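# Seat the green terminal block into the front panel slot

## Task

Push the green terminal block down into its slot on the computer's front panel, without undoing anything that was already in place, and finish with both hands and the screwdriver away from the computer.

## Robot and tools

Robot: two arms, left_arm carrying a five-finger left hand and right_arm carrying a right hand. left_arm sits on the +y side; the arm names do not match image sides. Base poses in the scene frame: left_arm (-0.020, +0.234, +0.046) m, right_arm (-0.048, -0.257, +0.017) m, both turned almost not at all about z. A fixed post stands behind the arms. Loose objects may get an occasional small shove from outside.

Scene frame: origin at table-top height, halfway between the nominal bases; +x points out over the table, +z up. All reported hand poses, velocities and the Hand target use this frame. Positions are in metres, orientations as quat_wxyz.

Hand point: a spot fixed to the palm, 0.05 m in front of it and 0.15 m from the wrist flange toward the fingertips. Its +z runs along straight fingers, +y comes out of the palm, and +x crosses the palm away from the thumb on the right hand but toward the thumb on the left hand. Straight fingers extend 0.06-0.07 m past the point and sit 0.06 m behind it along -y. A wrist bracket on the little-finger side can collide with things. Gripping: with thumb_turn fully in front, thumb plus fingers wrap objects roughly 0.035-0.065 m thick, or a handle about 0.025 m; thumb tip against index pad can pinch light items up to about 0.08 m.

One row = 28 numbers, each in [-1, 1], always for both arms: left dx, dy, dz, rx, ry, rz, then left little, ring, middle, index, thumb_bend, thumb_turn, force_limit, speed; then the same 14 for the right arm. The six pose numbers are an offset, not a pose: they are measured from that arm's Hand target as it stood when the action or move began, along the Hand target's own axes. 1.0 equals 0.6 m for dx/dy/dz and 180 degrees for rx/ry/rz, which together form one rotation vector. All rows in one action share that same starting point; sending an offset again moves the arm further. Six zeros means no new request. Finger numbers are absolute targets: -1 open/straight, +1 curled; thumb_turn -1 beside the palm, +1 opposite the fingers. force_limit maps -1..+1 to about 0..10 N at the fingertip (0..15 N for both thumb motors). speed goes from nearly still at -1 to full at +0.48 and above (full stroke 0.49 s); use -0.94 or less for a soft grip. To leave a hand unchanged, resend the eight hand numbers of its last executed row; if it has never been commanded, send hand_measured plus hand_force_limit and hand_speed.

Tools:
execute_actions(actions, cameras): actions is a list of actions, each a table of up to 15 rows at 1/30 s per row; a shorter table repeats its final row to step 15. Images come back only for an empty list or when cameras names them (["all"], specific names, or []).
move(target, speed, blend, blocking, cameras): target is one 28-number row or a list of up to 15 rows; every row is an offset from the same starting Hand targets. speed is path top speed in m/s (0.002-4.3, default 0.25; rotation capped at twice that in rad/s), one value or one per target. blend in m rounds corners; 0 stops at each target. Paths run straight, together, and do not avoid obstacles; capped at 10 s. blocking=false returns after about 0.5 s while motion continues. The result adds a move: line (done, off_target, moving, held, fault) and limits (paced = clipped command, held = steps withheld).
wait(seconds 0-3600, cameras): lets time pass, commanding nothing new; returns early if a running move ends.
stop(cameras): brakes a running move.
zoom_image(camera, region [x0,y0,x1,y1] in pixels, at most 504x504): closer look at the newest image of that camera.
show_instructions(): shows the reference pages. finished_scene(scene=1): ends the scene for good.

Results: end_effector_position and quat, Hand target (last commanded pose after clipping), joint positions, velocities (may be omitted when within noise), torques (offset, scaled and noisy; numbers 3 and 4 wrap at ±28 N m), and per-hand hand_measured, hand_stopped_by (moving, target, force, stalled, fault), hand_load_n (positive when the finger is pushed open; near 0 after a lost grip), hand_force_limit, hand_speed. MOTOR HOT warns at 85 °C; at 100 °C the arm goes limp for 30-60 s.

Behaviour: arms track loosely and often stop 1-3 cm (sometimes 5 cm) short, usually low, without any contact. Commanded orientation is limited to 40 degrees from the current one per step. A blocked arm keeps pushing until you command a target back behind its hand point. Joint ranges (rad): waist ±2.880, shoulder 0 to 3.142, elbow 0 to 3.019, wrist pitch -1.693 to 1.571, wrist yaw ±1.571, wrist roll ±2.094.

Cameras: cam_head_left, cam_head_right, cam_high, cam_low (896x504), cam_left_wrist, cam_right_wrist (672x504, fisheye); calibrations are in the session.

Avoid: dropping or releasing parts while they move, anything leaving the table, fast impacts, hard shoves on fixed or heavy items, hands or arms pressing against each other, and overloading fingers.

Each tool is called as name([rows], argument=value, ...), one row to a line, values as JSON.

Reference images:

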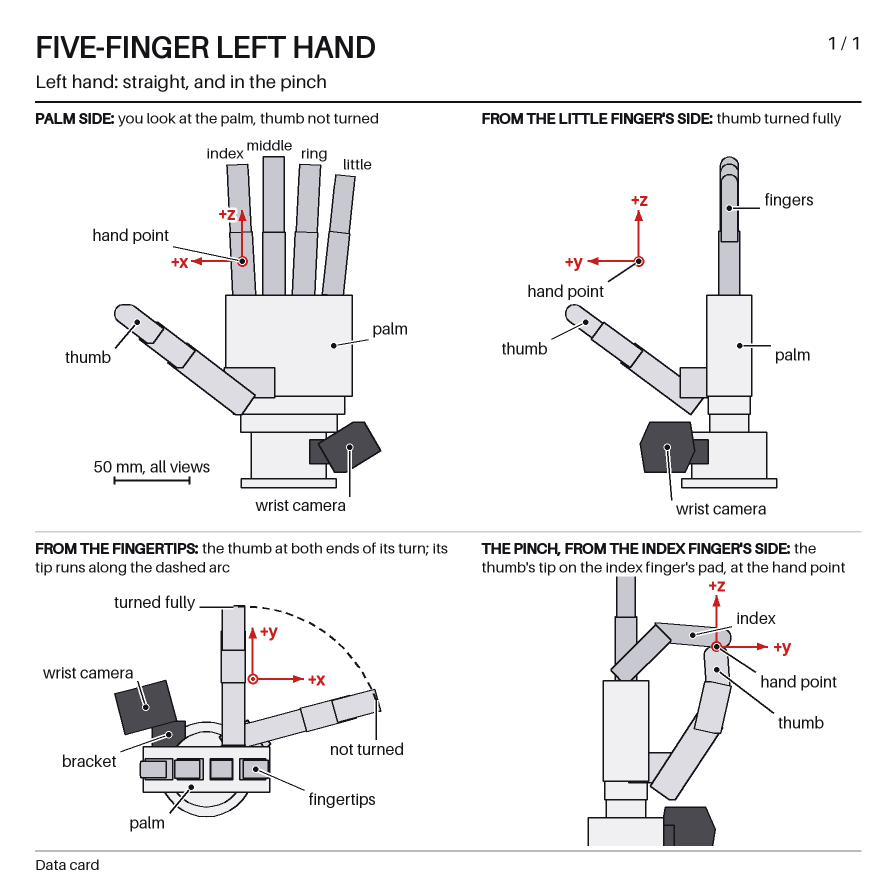

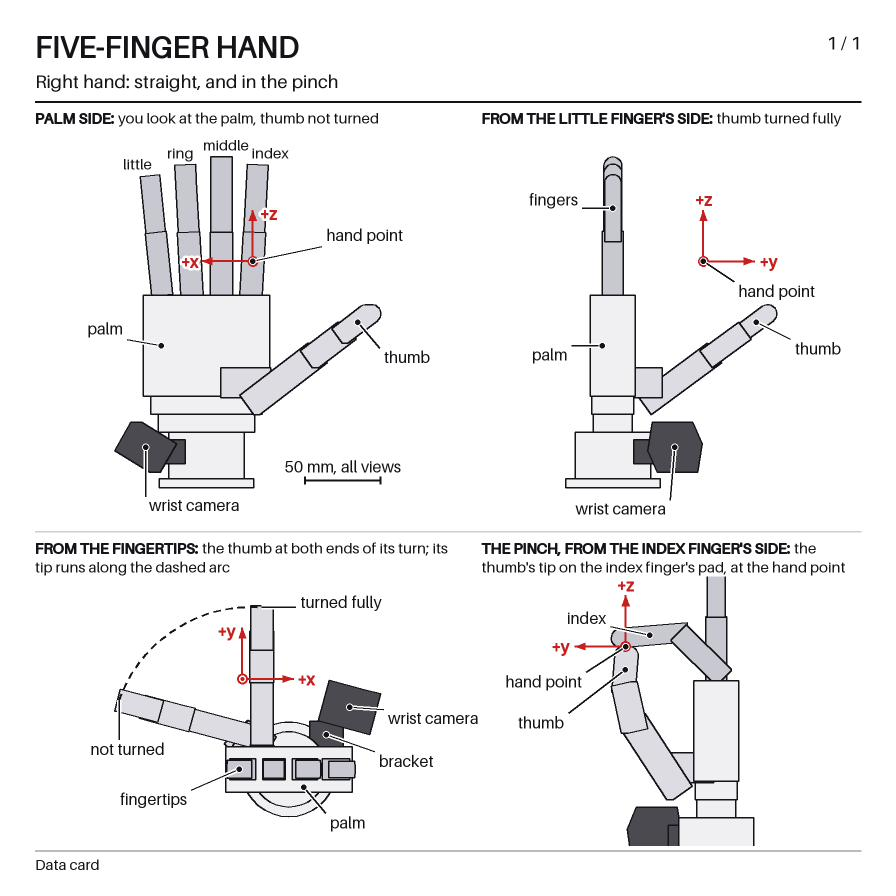

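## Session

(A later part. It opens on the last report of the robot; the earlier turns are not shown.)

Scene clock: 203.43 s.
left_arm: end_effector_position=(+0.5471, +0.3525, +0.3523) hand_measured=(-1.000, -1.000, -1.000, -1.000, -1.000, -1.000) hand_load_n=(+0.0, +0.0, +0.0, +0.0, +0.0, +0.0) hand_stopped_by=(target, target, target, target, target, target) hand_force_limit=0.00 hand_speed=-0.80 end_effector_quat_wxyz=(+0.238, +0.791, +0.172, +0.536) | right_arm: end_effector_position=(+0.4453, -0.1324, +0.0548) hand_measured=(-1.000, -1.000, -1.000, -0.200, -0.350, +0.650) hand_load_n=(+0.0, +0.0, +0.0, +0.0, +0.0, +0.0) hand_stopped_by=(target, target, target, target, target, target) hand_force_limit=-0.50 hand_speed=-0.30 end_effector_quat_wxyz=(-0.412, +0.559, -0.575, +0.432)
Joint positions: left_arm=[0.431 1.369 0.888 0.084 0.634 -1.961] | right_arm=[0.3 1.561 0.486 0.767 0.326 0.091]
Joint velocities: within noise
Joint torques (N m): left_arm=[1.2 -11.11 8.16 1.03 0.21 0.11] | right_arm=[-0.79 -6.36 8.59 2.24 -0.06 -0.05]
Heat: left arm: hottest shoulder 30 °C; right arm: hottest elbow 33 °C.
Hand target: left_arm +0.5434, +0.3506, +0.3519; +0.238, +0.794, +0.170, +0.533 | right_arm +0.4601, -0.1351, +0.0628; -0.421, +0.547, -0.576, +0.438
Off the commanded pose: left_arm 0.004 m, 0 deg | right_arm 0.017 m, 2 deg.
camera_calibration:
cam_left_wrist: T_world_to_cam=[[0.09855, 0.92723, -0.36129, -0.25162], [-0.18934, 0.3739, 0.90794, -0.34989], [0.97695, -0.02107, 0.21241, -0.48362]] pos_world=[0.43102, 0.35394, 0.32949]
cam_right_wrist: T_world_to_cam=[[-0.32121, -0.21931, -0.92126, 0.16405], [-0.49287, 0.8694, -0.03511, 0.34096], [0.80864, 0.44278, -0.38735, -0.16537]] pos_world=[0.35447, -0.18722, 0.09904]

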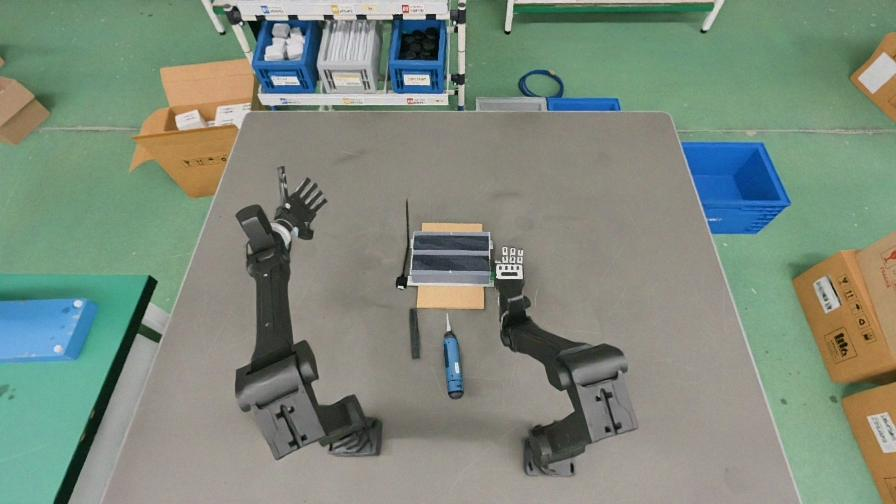

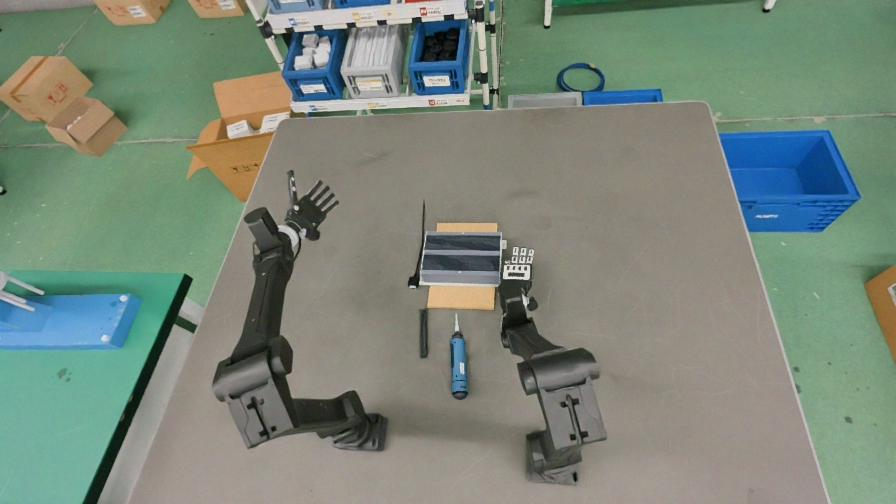

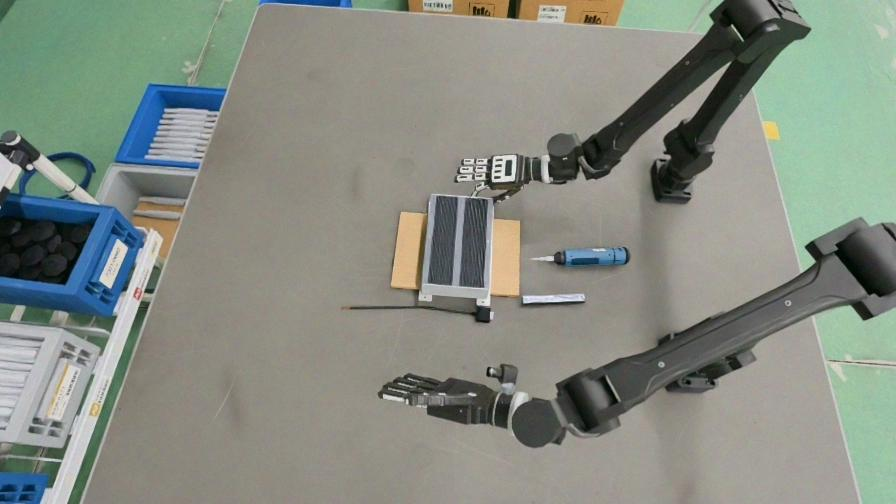

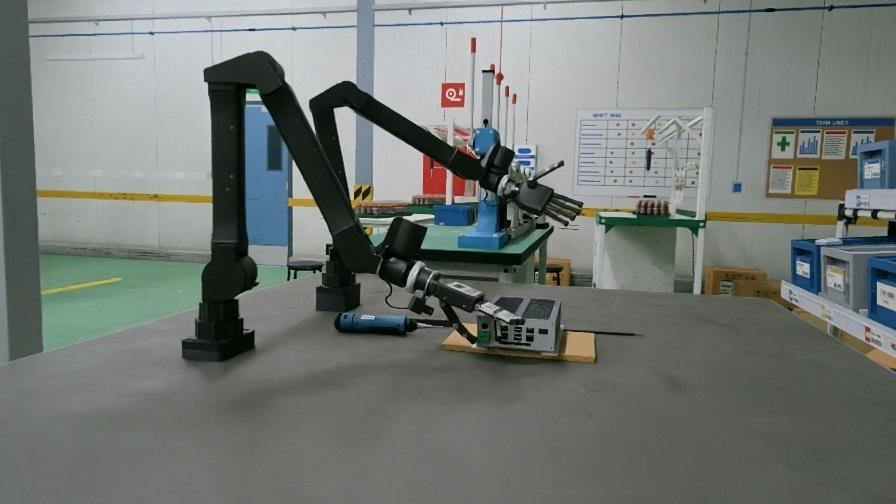

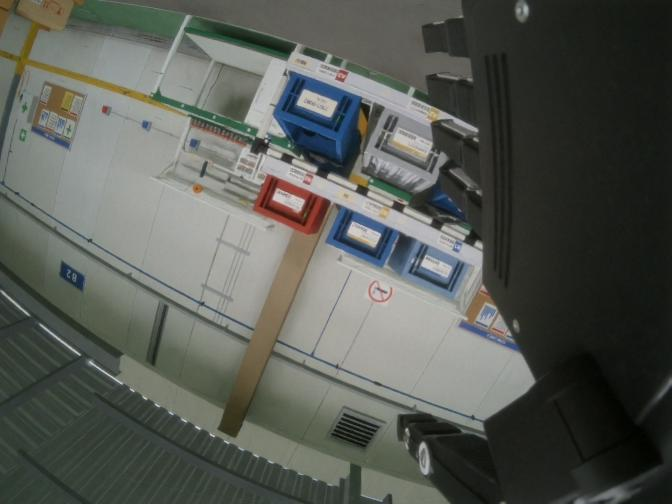

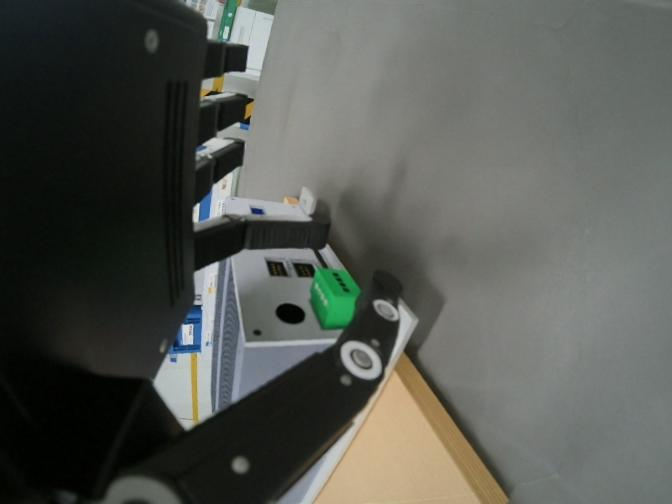

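move(target=[0,0,0,0,0,0,-1,-1,-1,-1,-1,-1,0,-0.8,0,0,0,0,0,0,-1,-1,-1,0.5,-0.22,0.65,-0.5,-0.85], cameras=["cam_right_wrist","cam_low"])

Scene clock: 210.17 s.
left_arm: end_effector_position=(+0.5471, +0.3525, +0.3523) hand_measured=(-1.000, -1.000, -1.000, -1.000, -1.000, -1.000) hand_load_n=(+0.0, +0.0, +0.0, +0.0, +0.0, +0.0) hand_stopped_by=(target, target, target, target, target, target) hand_force_limit=0.00 hand_speed=-0.80 end_effector_quat_wxyz=(+0.238, +0.791, +0.172, +0.536) | right_arm: end_effector_position=(+0.4453, -0.1324, +0.0548) hand_measured=(-1.000, -1.000, -1.000, +0.298, -0.220, +0.650) hand_load_n=(+0.0, +0.0, +0.0, +3.5, +0.5, +0.0) hand_stopped_by=(target, target, target, force, target, target) hand_force_limit=-0.50 hand_speed=-0.85 end_effector_quat_wxyz=(-0.412, +0.559, -0.575, +0.432)
Joint positions: left_arm=[0.431 1.369 0.888 0.084 0.634 -1.961] | right_arm=[0.3 1.561 0.486 0.767 0.326 0.091]
Joint torques (N m): left_arm=[1.2 -11.11 8.17 1.03 0.21 0.11] | right_arm=[-0.79 -6.36 8.58 2.25 -0.06 -0.05]
Heat: left arm: hottest shoulder 30 °C; right arm: hottest elbow 34 °C.
Hand target: left_arm +0.5434, +0.3506, +0.3519; +0.238, +0.794, +0.170, +0.533 | right_arm +0.4601, -0.1351, +0.0628; -0.421, +0.547, -0.576, +0.438
Off the commanded pose: left_arm 0.004 m, 0 deg | right_arm 0.017 m, 2 deg.
move: done
cam_right_wrist: T_world_to_cam=[[-0.32121, -0.21931, -0.92126, 0.16405], [-0.49287, 0.8694, -0.03511, 0.34096], [0.80864, 0.44278, -0.38735, -0.16537]] pos_world=[0.35447, -0.18722, 0.09904]
Images, in order (width x height): cam_low 896x504, cam_right_wrist 672x504.

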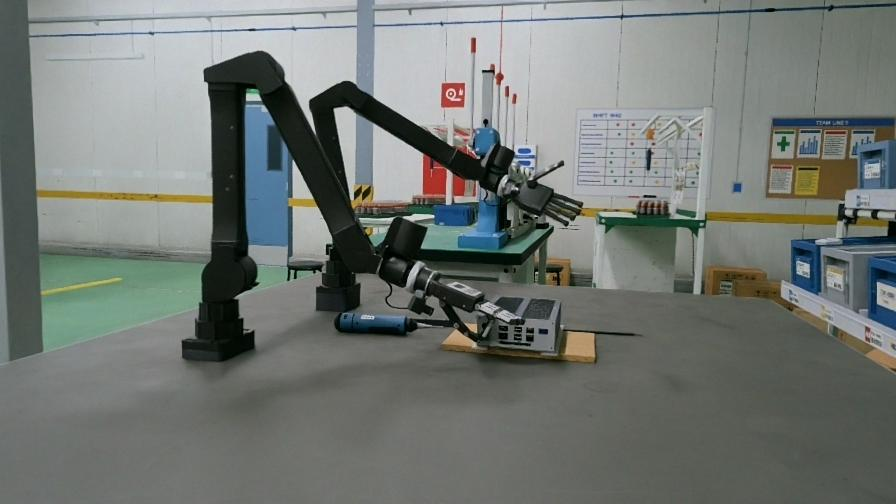

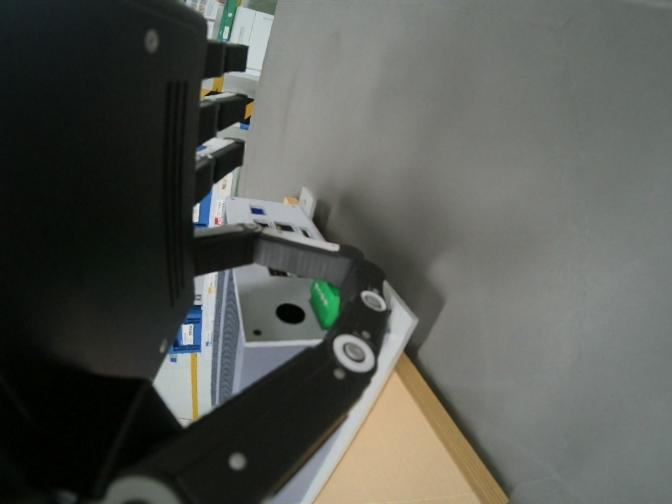

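move(target=[0,0,0,0,0,0,-1,-1,-1,-1,-1,-1,0,-0.8,-0.0585,0.005,-0.0179,-0.0001,-0.02475,-0.00542,-1,-1,-1,0.5,-0.22,0.65,-0.5,-0.85], speed=0.02, cameras=["cam_right_wrist","cam_low"])

zoom_image(camera="cam_right_wrist", region=[295, 255, 375, 340])

zoom_image(camera="cam_low", region=[472, 320, 497, 345])

Scene clock: 213.30 s.
left_arm: end_effector_position=(+0.5471, +0.3525, +0.3523) hand_measured=(-1.000, -1.000, -1.000, -1.000, -1.000, -1.000) hand_load_n=(-0.5, +0.0, +0.0, +0.0, +0.0, +0.0) hand_stopped_by=(target, target, target, target, target, target) hand_force_limit=0.00 hand_speed=-0.80 end_effector_quat_wxyz=(+0.238, +0.791, +0.172, +0.536) | right_arm: end_effector_position=(+0.4445, -0.1278, +0.0552) hand_measured=(-1.000, -1.000, -1.000, +0.298, -0.220, +0.650) hand_load_n=(+0.0, +0.0, +0.0, +3.5, +0.0, +0.0) hand_stopped_by=(target, target, target, force, target, target) hand_force_limit=-0.50 hand_speed=-0.85 end_effector_quat_wxyz=(-0.415, +0.563, -0.570, +0.431)
Joint positions: left_arm=[0.431 1.369 0.888 0.084 0.634 -1.961] | right_arm=[0.308 1.561 0.486 0.77 0.322 0.087]
Joint torques (N m): left_arm=[1.2 -11.11 8.16 1.03 0.21 0.1] | right_arm=[3.19 -6.42 8.4 2.15 -0.61 0]
Heat: left arm: hottest shoulder 30 °C; right arm: hottest elbow 34 °C.
Hand target: left_arm +0.5434, +0.3506, +0.3519; +0.238, +0.794, +0.170, +0.533 | right_arm +0.4507, -0.0995, +0.0630; -0.439, +0.568, -0.555, +0.420
Off the commanded pose: left_arm 0.004 m, 0 deg | right_arm 0.030 m, 4 deg.
move: off_target (right_arm)
cam_right_wrist: T_world_to_cam=[[-0.31653, -0.22571, -0.92134, 0.16229], [-0.50403, 0.86284, -0.03822, 0.34089], [0.80359, 0.45228, -0.38688, -0.16311]] pos_world=[0.35426, -0.18374, 0.09944]
Images, in order (width x height): cam_low 896x504, cam_right_wrist 672x504.

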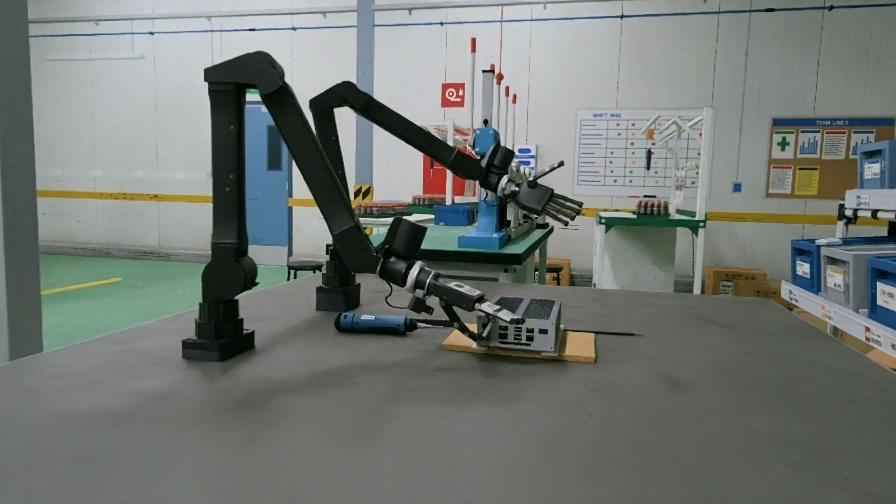

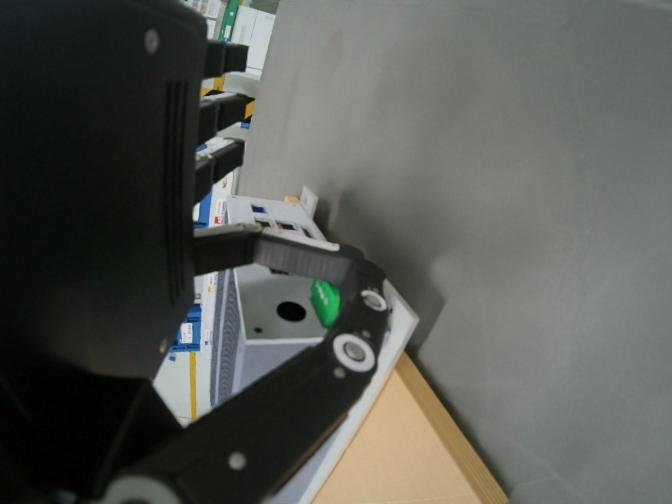

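Scaled by 5.929 from the camera's image (finer frame: 960x720).

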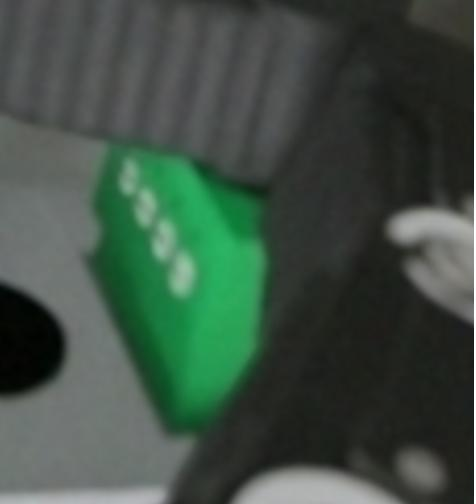

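Scaled by 20.160 from the camera's image (finer frame: 1280x720).

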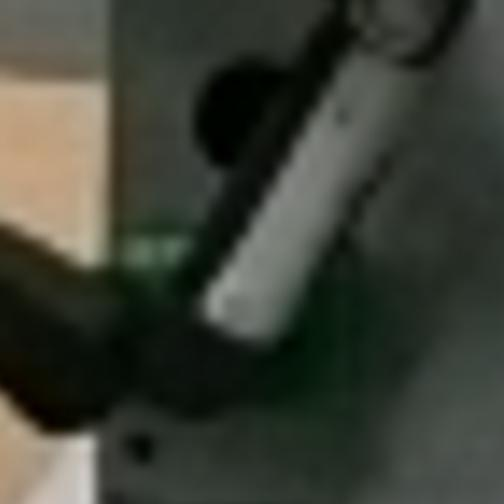

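move(target=[0,0,0,0,0,0,-1,-1,-1,-1,-1,-1,0,-0.8,-0.02898,0.00217,-0.00781,-0.0001,-0.01368,-0.00241,-1,-1,-1,0.5,-0.22,0.65,-0.5,-0.85], speed=0.02, cameras=["cam_right_wrist"])

zoom_image(camera="cam_right_wrist", region=[295, 255, 375, 340])

Scene clock: 215.17 s.
left_arm: end_effector_position=(+0.5471, +0.3525, +0.3523) hand_measured=(-1.000, -1.000, -1.000, -1.000, -1.000, -1.000) hand_load_n=(+0.0, +0.0, +0.0, +0.0, +0.0, +0.0) hand_stopped_by=(target, target, target, target, target, target) hand_force_limit=0.00 hand_speed=-0.80 end_effector_quat_wxyz=(+0.238, +0.791, +0.172, +0.536) | right_arm: end_effector_position=(+0.4441, -0.1266, +0.0554) hand_measured=(-1.000, -1.000, -1.000, +0.298, -0.220, +0.650) hand_load_n=(+0.0, +0.0, +0.0, +3.5, +0.0, +0.0) hand_stopped_by=(target, target, target, force, target, target) hand_force_limit=-0.50 hand_speed=-0.85 end_effector_quat_wxyz=(-0.413, +0.569, -0.563, +0.434)
Joint positions: left_arm=[0.431 1.369 0.888 0.084 0.634 -1.961] | right_arm=[0.312 1.561 0.486 0.773 0.322 0.068]
Joint torques (N m): left_arm=[1.26 -11.11 8.16 1.03 0.22 0.11] | right_arm=[4.72 -6.65 8.1 2.07 -1.4 0.16]
Heat: left arm: hottest shoulder 30 °C; right arm: hottest elbow 34 °C.
Hand target: left_arm +0.5434, +0.3506, +0.3519; +0.238, +0.794, +0.170, +0.533 | right_arm +0.4453, -0.0823, +0.0631; -0.449, +0.579, -0.543, +0.410
Off the commanded pose: left_arm 0.004 m, 0 deg | right_arm 0.045 m, 6 deg.
move: off_target (right_arm)
cam_right_wrist: T_world_to_cam=[[-0.3118, -0.24483, -0.91806, 0.15795], [-0.51247, 0.85698, -0.05448, 0.34354], [0.8001, 0.45349, -0.39267, -0.16118]] pos_world=[0.35426, -0.18265, 0.10043]

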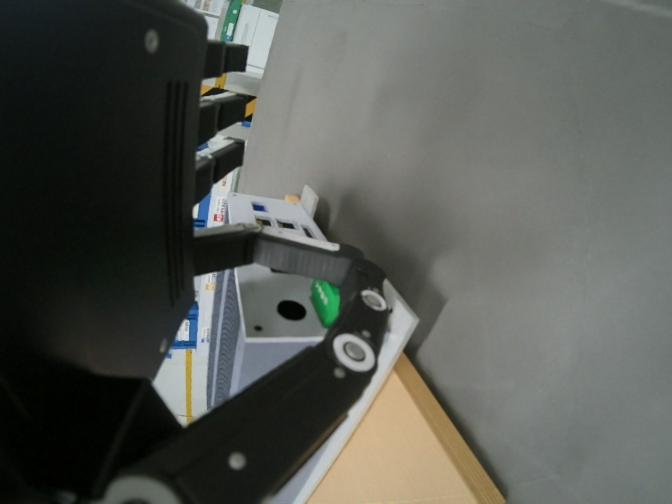

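Scaled by 5.929 from the camera's image (finer frame: 960x720).

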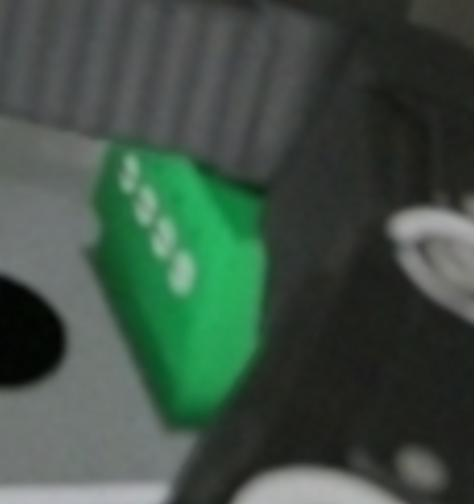

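move(target=[0,0,0,0,0,0,-1,-1,-1,-1,-1,-1,0,-0.8,-0.033,0.0002,-0.00781,-0.0001,-0.01368,0.01032,-1,-1,-1,0.5,-0.22,0.65,-0.5,-0.85], speed=0.02, cameras=["cam_right_wrist"])

zoom_image(camera="cam_right_wrist", region=[295, 255, 375, 340])

Scene clock: 217.27 s.
left_arm: end_effector_position=(+0.5471, +0.3525, +0.3523) hand_measured=(-1.000, -1.000, -1.000, -1.000, -1.000, -1.000) hand_load_n=(+0.0, +0.0, +0.0, +0.0, +0.0, +0.0) hand_stopped_by=(target, target, target, target, target, target) hand_force_limit=0.00 hand_speed=-0.80 end_effector_quat_wxyz=(+0.238, +0.791, +0.172, +0.536) | right_arm: end_effector_position=(+0.4408, -0.1141, +0.0556) hand_measured=(-1.000, -1.000, -1.000, +0.298, -0.220, +0.650) hand_load_n=(+0.0, +0.0, +0.0, +3.0, +0.5, +0.0) hand_stopped_by=(target, target, target, force, target, target) hand_force_limit=-0.50 hand_speed=-0.85 end_effector_quat_wxyz=(-0.419, +0.576, -0.556, +0.428)
Joint positions: left_arm=[0.431 1.369 0.888 0.084 0.634 -1.961] | right_arm=[0.335 1.561 0.486 0.773 0.317 0.068]
Joint torques (N m): left_arm=[1.2 -11.11 8.16 1.02 0.22 0.11] | right_arm=[5.07 -6.83 7.95 2.06 -1.89 0.49]
Heat: left arm: hottest shoulder 30 °C; right arm: hottest elbow 34 °C.
Hand target: left_arm +0.5434, +0.3506, +0.3519; +0.238, +0.794, +0.170, +0.533 | right_arm +0.4394, -0.0630, +0.0645; -0.467, +0.579, -0.543, +0.390
Off the commanded pose: left_arm 0.004 m, 0 deg | right_arm 0.052 m, 7 deg.
move: off_target (right_arm)
cam_right_wrist: T_world_to_cam=[[-0.3049, -0.25174, -0.91851, 0.15625], [-0.53683, 0.84205, -0.05258, 0.34002], [0.78667, 0.47705, -0.39188, -0.15556]] pos_world=[0.35255, -0.17277, 0.10043]

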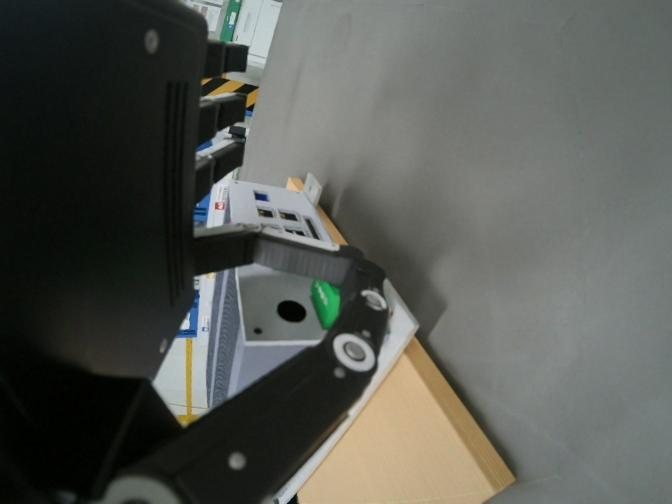

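Scaled by 5.929 from the camera's image (finer frame: 960x720).

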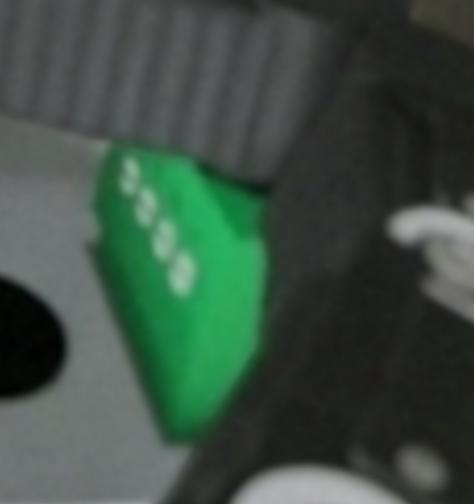

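wait(seconds=0.1, cameras=["cam_high", "cam_low", "cam_head_left"])

zoom_image(camera="cam_high", region=[420, 280, 450, 300])

zoom_image(camera="cam_low", region=[440, 290, 600, 370])

Scene clock: 217.50 s.
left_arm: end_effector_position=(+0.5471, +0.3525, +0.3523) hand_measured=(-1.000, -1.000, -1.000, -1.000, -1.000, -1.000) hand_load_n=(+0.0, +0.0, +0.0, +0.0, +0.0, +0.0) hand_stopped_by=(target, target, target, target, target, target) hand_force_limit=0.00 hand_speed=-0.80 end_effector_quat_wxyz=(+0.238, +0.791, +0.172, +0.536) | right_arm: end_effector_position=(+0.4408, -0.1141, +0.0556) hand_measured=(-1.000, -1.000, -1.000, +0.298, -0.220, +0.650) hand_load_n=(+0.0, +0.0, +0.0, +3.0, +0.5, +0.0) hand_stopped_by=(target, target, target, force, target, target) hand_force_limit=-0.50 hand_speed=-0.85 end_effector_quat_wxyz=(-0.419, +0.576, -0.556, +0.428)
Joint positions: left_arm=[0.431 1.369 0.888 0.084 0.634 -1.961] | right_arm=[0.335 1.561 0.486 0.773 0.317 0.068]
Joint torques (N m): left_arm=[1.2 -11.11 8.16 1.03 0.21 0.11] | right_arm=[5.13 -6.83 7.97 2.07 -1.9 0.49]
Heat: left arm: hottest shoulder 30 °C; right arm: hottest elbow 34 °C.
Hand target: left_arm +0.5434, +0.3506, +0.3519; +0.238, +0.794, +0.170, +0.533 | right_arm +0.4394, -0.0630, +0.0645; -0.467, +0.579, -0.543, +0.390
Off the commanded pose: left_arm 0.004 m, 0 deg | right_arm 0.052 m, 7 deg.
wait: 0.10 s; at rest by 0.03 s
Images, in order (width x height): cam_head_left 896x504, cam_high 896x504, cam_low 896x504.

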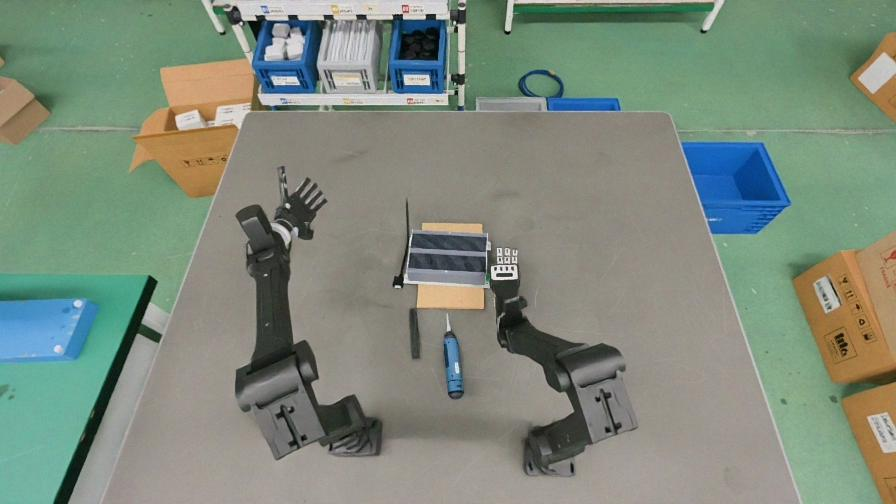

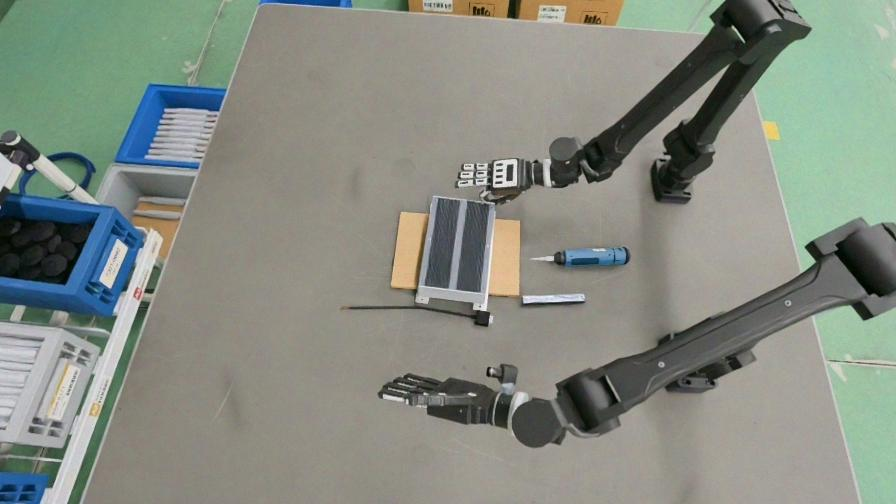

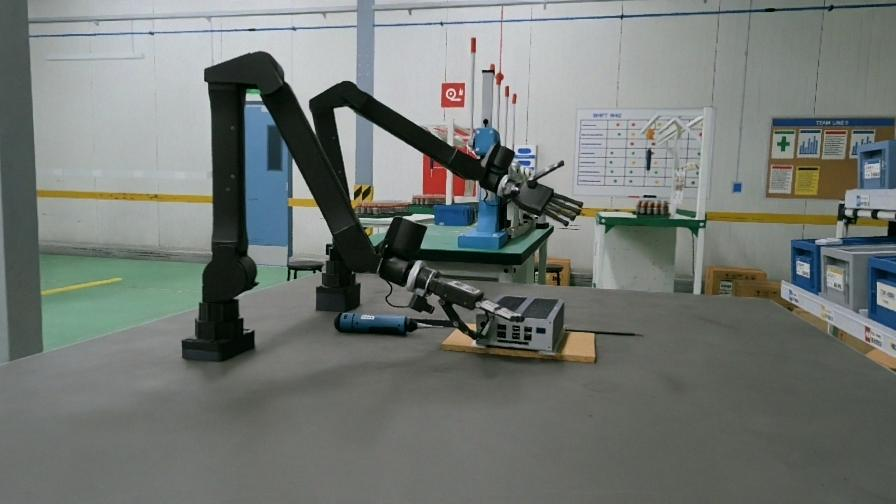

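Scaled by 16.800 from the camera's image (finer frame: 1280x720).

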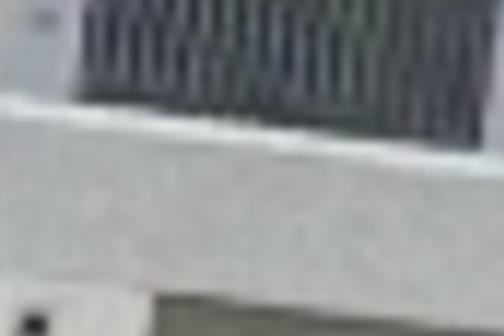

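Scaled by 3.150 from the camera's image (finer frame: 1280x720).

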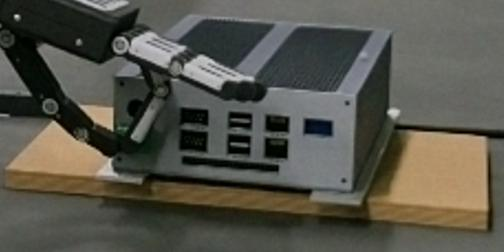

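zoom_image(camera="cam_high", region=[335, 180, 535, 335])

zoom_image(camera="cam_head_left", region=[380, 210, 520, 310])

Scaled by 2.520 from the camera's image (finer frame: 1280x720).

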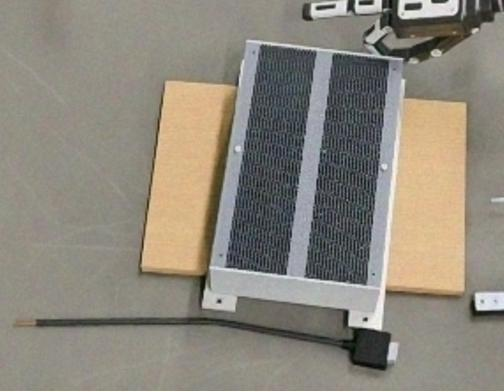

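Scaled by 3.600 from the camera's image (finer frame: 1280x720).

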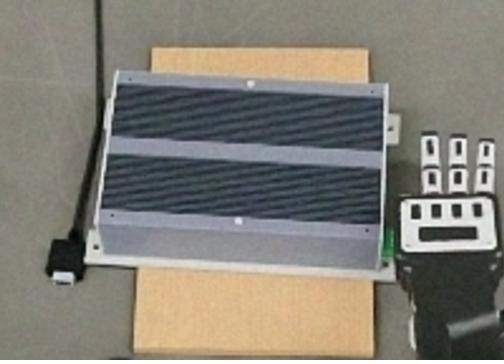

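move(target=[-0.563,0.2976,-0.0358,-0.0526,-0.0616,0.7048,-1,-1,-1,-1,-1,-1,0,-0.8,0.0816,-0.0043,0.01507,0.00132,0.03512,-0.01226,-1,-1,-1,0.5,-0.22,0.65,-0.5,-0.85], speed=0.25, cameras=["all"])

Scene clock: 227.27 s.
left_arm: end_effector_position=(+0.4013, +0.0290, +0.2085) hand_measured=(-1.000, -1.000, -1.000, -1.000, -1.000, -1.000) hand_load_n=(+0.0, -0.5, +0.0, +0.0, +0.0, +0.0) hand_stopped_by=(target, target, target, target, target, target) hand_force_limit=0.00 hand_speed=-0.80 end_effector_quat_wxyz=(+0.307, -0.528, +0.678, -0.409) | right_arm: end_effector_position=(+0.4414, -0.1162, +0.0552) hand_measured=(-1.000, -1.000, -1.000, +0.298, -0.220, +0.650) hand_load_n=(+0.0, +0.0, +0.0, +3.5, +0.0, +0.0) hand_stopped_by=(target, target, target, force, target, target) hand_force_limit=-0.50 hand_speed=-0.85 end_effector_quat_wxyz=(-0.417, +0.574, -0.558, +0.431)
Joint positions: left_arm=[-0.474 1.096 0.679 -0.086 -0.151 -0.099] | right_arm=[0.335 1.563 0.486 0.776 0.326 0.068]
Joint torques (N m): left_arm=[0.91 -4.13 9.16 1.1 -0.28 0.11] | right_arm=[0.09 -6.07 8.55 2.28 -0.36 -0.01]
Heat: left arm: hottest shoulder 30 °C; right arm: hottest elbow 34 °C.
Hand target: left_arm +0.4006, +0.0297, +0.1997; +0.305, -0.528, +0.687, -0.396 | right_arm +0.4539, -0.1105, +0.0620; -0.430, +0.566, -0.556, +0.431
Off the commanded pose: left_arm 0.009 m, 2 deg | right_arm 0.015 m, 2 deg.
move: off_target (right_arm)
cam_left_wrist: T_world_to_cam=[[0.40808, -0.35183, 0.84243, -0.32728], [-0.75163, -0.65324, 0.09128, 0.29979], [0.51819, -0.67044, -0.53102, 0.04043]] pos_world=[0.33794, 0.1078, 0.26982]
cam_right_wrist: T_world_to_cam=[[-0.30624, -0.25105, -0.91826, 0.15624], [-0.52843, 0.84717, -0.05538, 0.33922], [0.79182, 0.46827, -0.3921, -0.15844]] pos_world=[0.35256, -0.17396, 0.10013]

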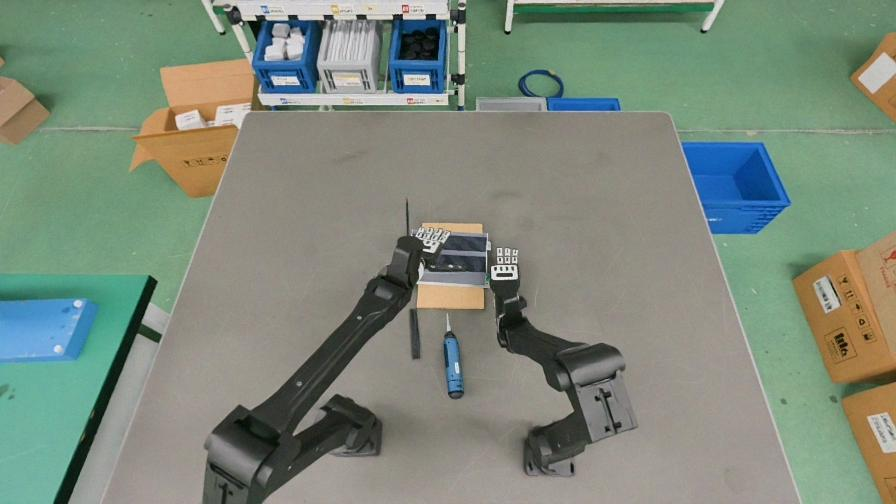

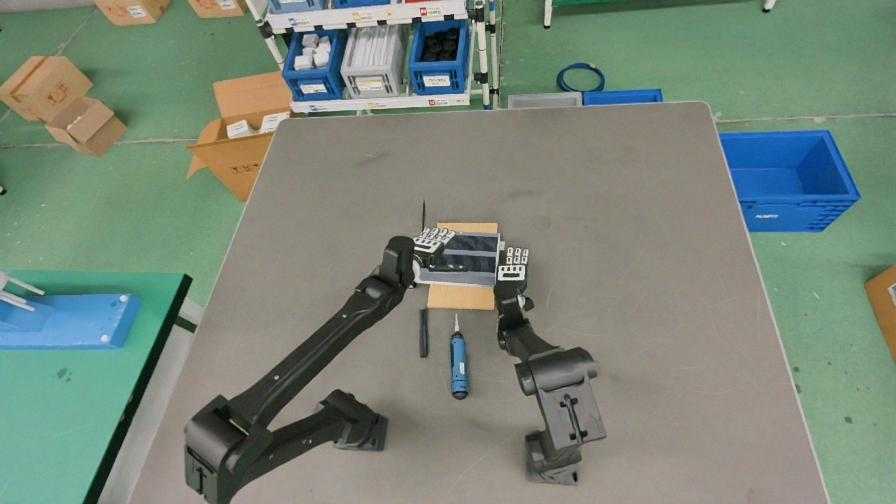

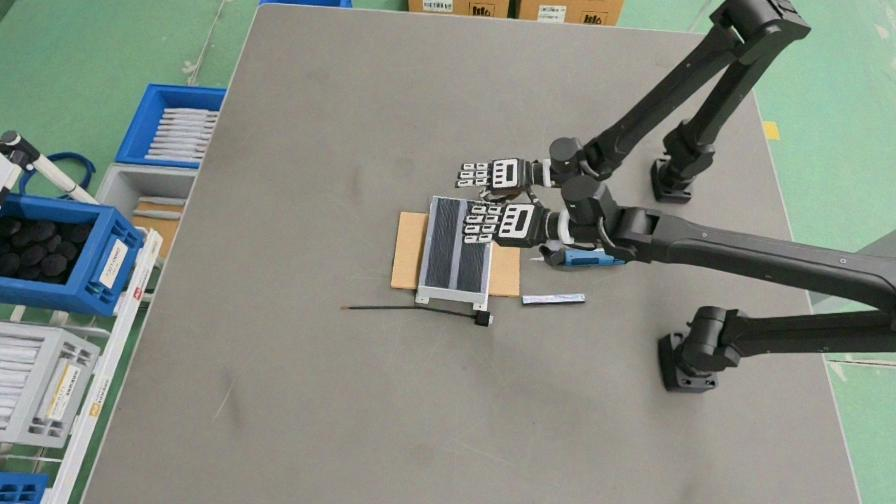

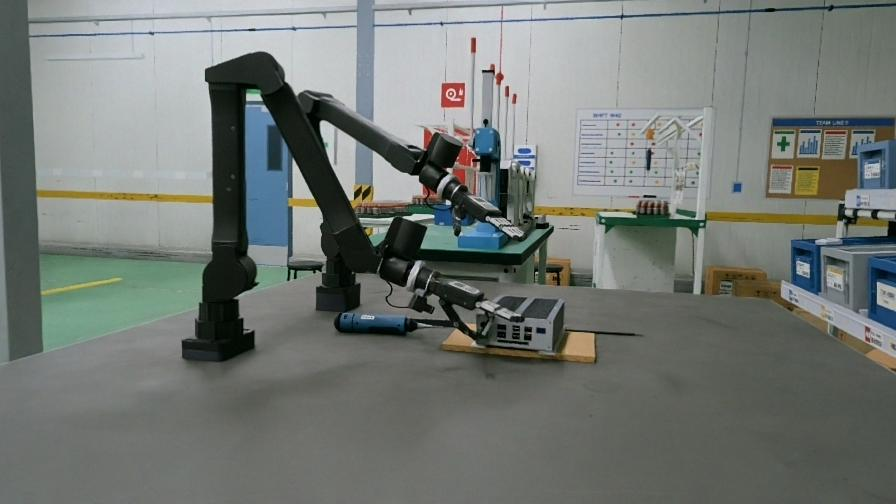

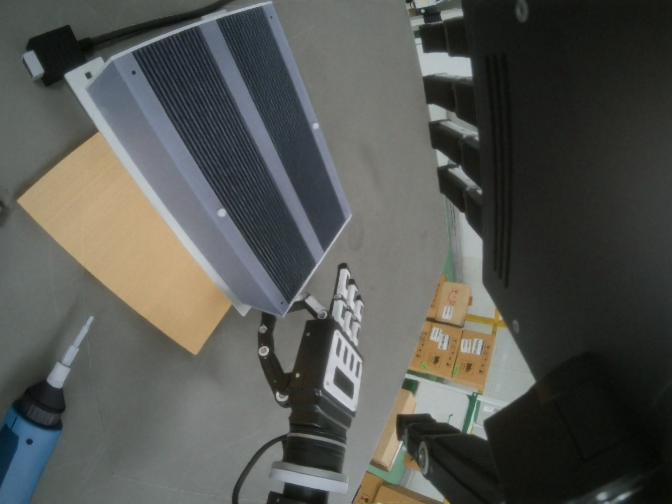

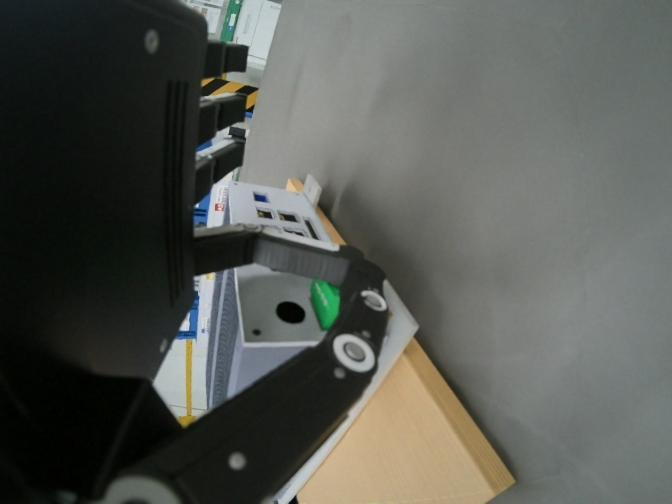

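move(target=[0,0.1299,0.0752,0,0,0,-1,-1,-1,-1,-1,-1,0,-0.8,0,0,0,0,0,0,-1,-1,-1,0.5,-0.22,0.65,-0.5,-0.85], speed=0.1, cameras=["cam_low","cam_left_wrist","cam_head_left"])

zoom_image(camera="cam_low", region=[430, 240, 610, 370])

Scene clock: 229.10 s.
left_arm: end_effector_position=(+0.3987, +0.0303, +0.1129) hand_measured=(-1.000, -1.000, -1.000, -1.000, -1.000, -1.000) hand_load_n=(+0.0, +0.0, +0.0, +0.0, +0.0, +0.0) hand_stopped_by=(target, target, target, target, target, target) hand_force_limit=0.00 hand_speed=-0.80 end_effector_quat_wxyz=(+0.301, -0.532, +0.685, -0.396) | right_arm: end_effector_position=(+0.4414, -0.1162, +0.0552) hand_measured=(-1.000, -1.000, -1.000, +0.298, -0.220, +0.650) hand_load_n=(+0.0, +0.0, +0.0, +3.0, +0.0, +0.0) hand_stopped_by=(target, target, target, force, target, target) hand_force_limit=-0.50 hand_speed=-0.85 end_effector_quat_wxyz=(-0.417, +0.574, -0.558, +0.431)
Joint positions: left_arm=[-0.474 1.284 0.542 0.206 -0.151 -0.099] | right_arm=[0.335 1.563 0.486 0.776 0.326 0.068]
Joint torques (N m): left_arm=[0.91 -5.6 7.32 2.52 -0.28 0.11] | right_arm=[0.09 -6.07 8.57 2.26 -0.36 -0.01]
Heat: left arm: hottest shoulder 30 °C; right arm: hottest elbow 34 °C.
Hand target: left_arm +0.4007, +0.0296, +0.1098; +0.305, -0.528, +0.687, -0.397 | right_arm +0.4539, -0.1105, +0.0620; -0.430, +0.566, -0.556, +0.431
Off the commanded pose: left_arm 0.004 m, 1 deg | right_arm 0.015 m, 2 deg.
move: done
cam_left_wrist: T_world_to_cam=[[0.43302, -0.3639, 0.82466, -0.25276], [-0.74879, -0.65454, 0.10435, 0.3048], [0.50181, -0.66268, -0.55591, 0.00097]] pos_world=[0.3372, 0.10817, 0.17718]
Images, in order (width x height): cam_head_left 896x504, cam_low 896x504, cam_left_wrist 672x504.

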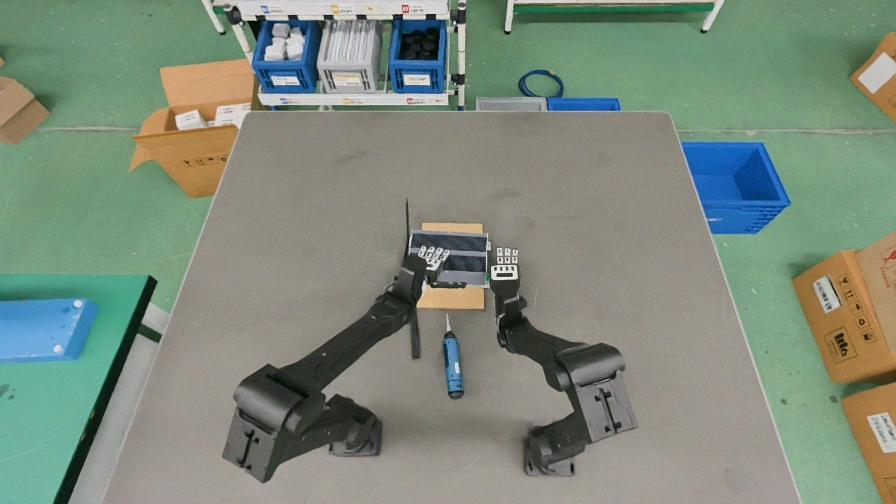

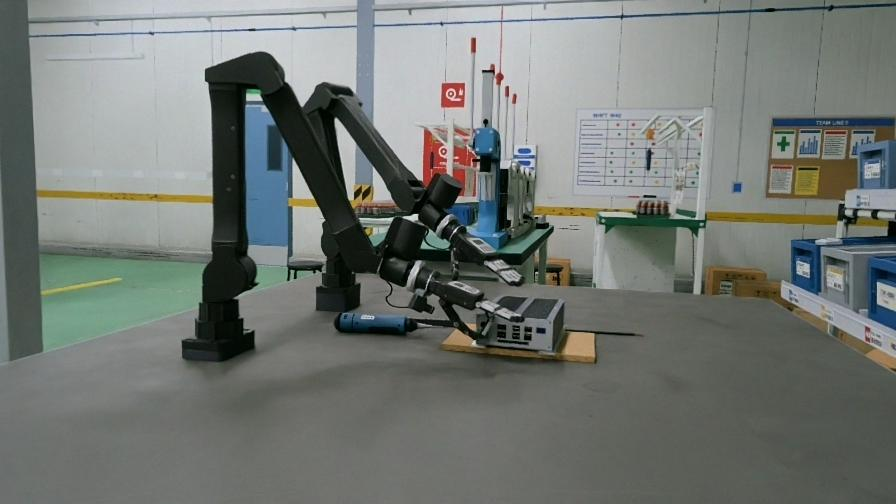

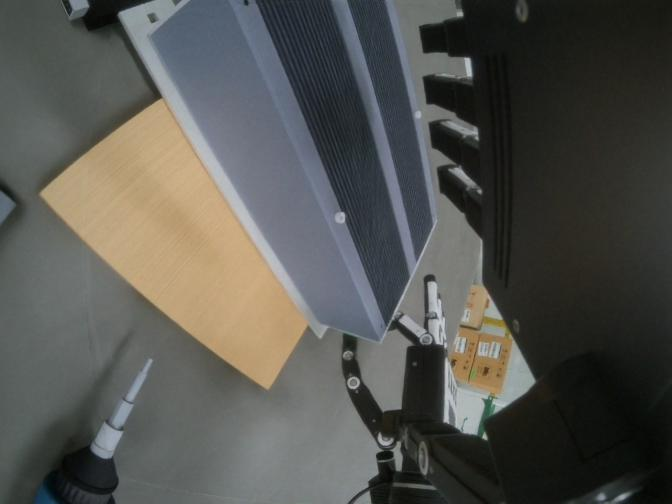

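Scaled by 2.800 from the camera's image (finer frame: 1280x720).

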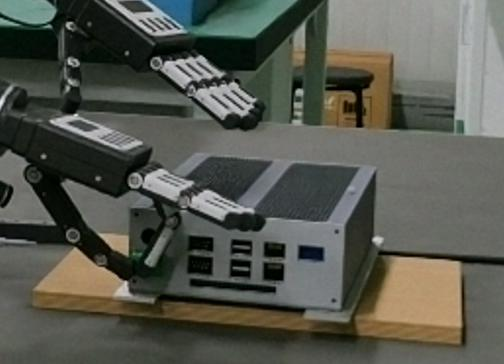

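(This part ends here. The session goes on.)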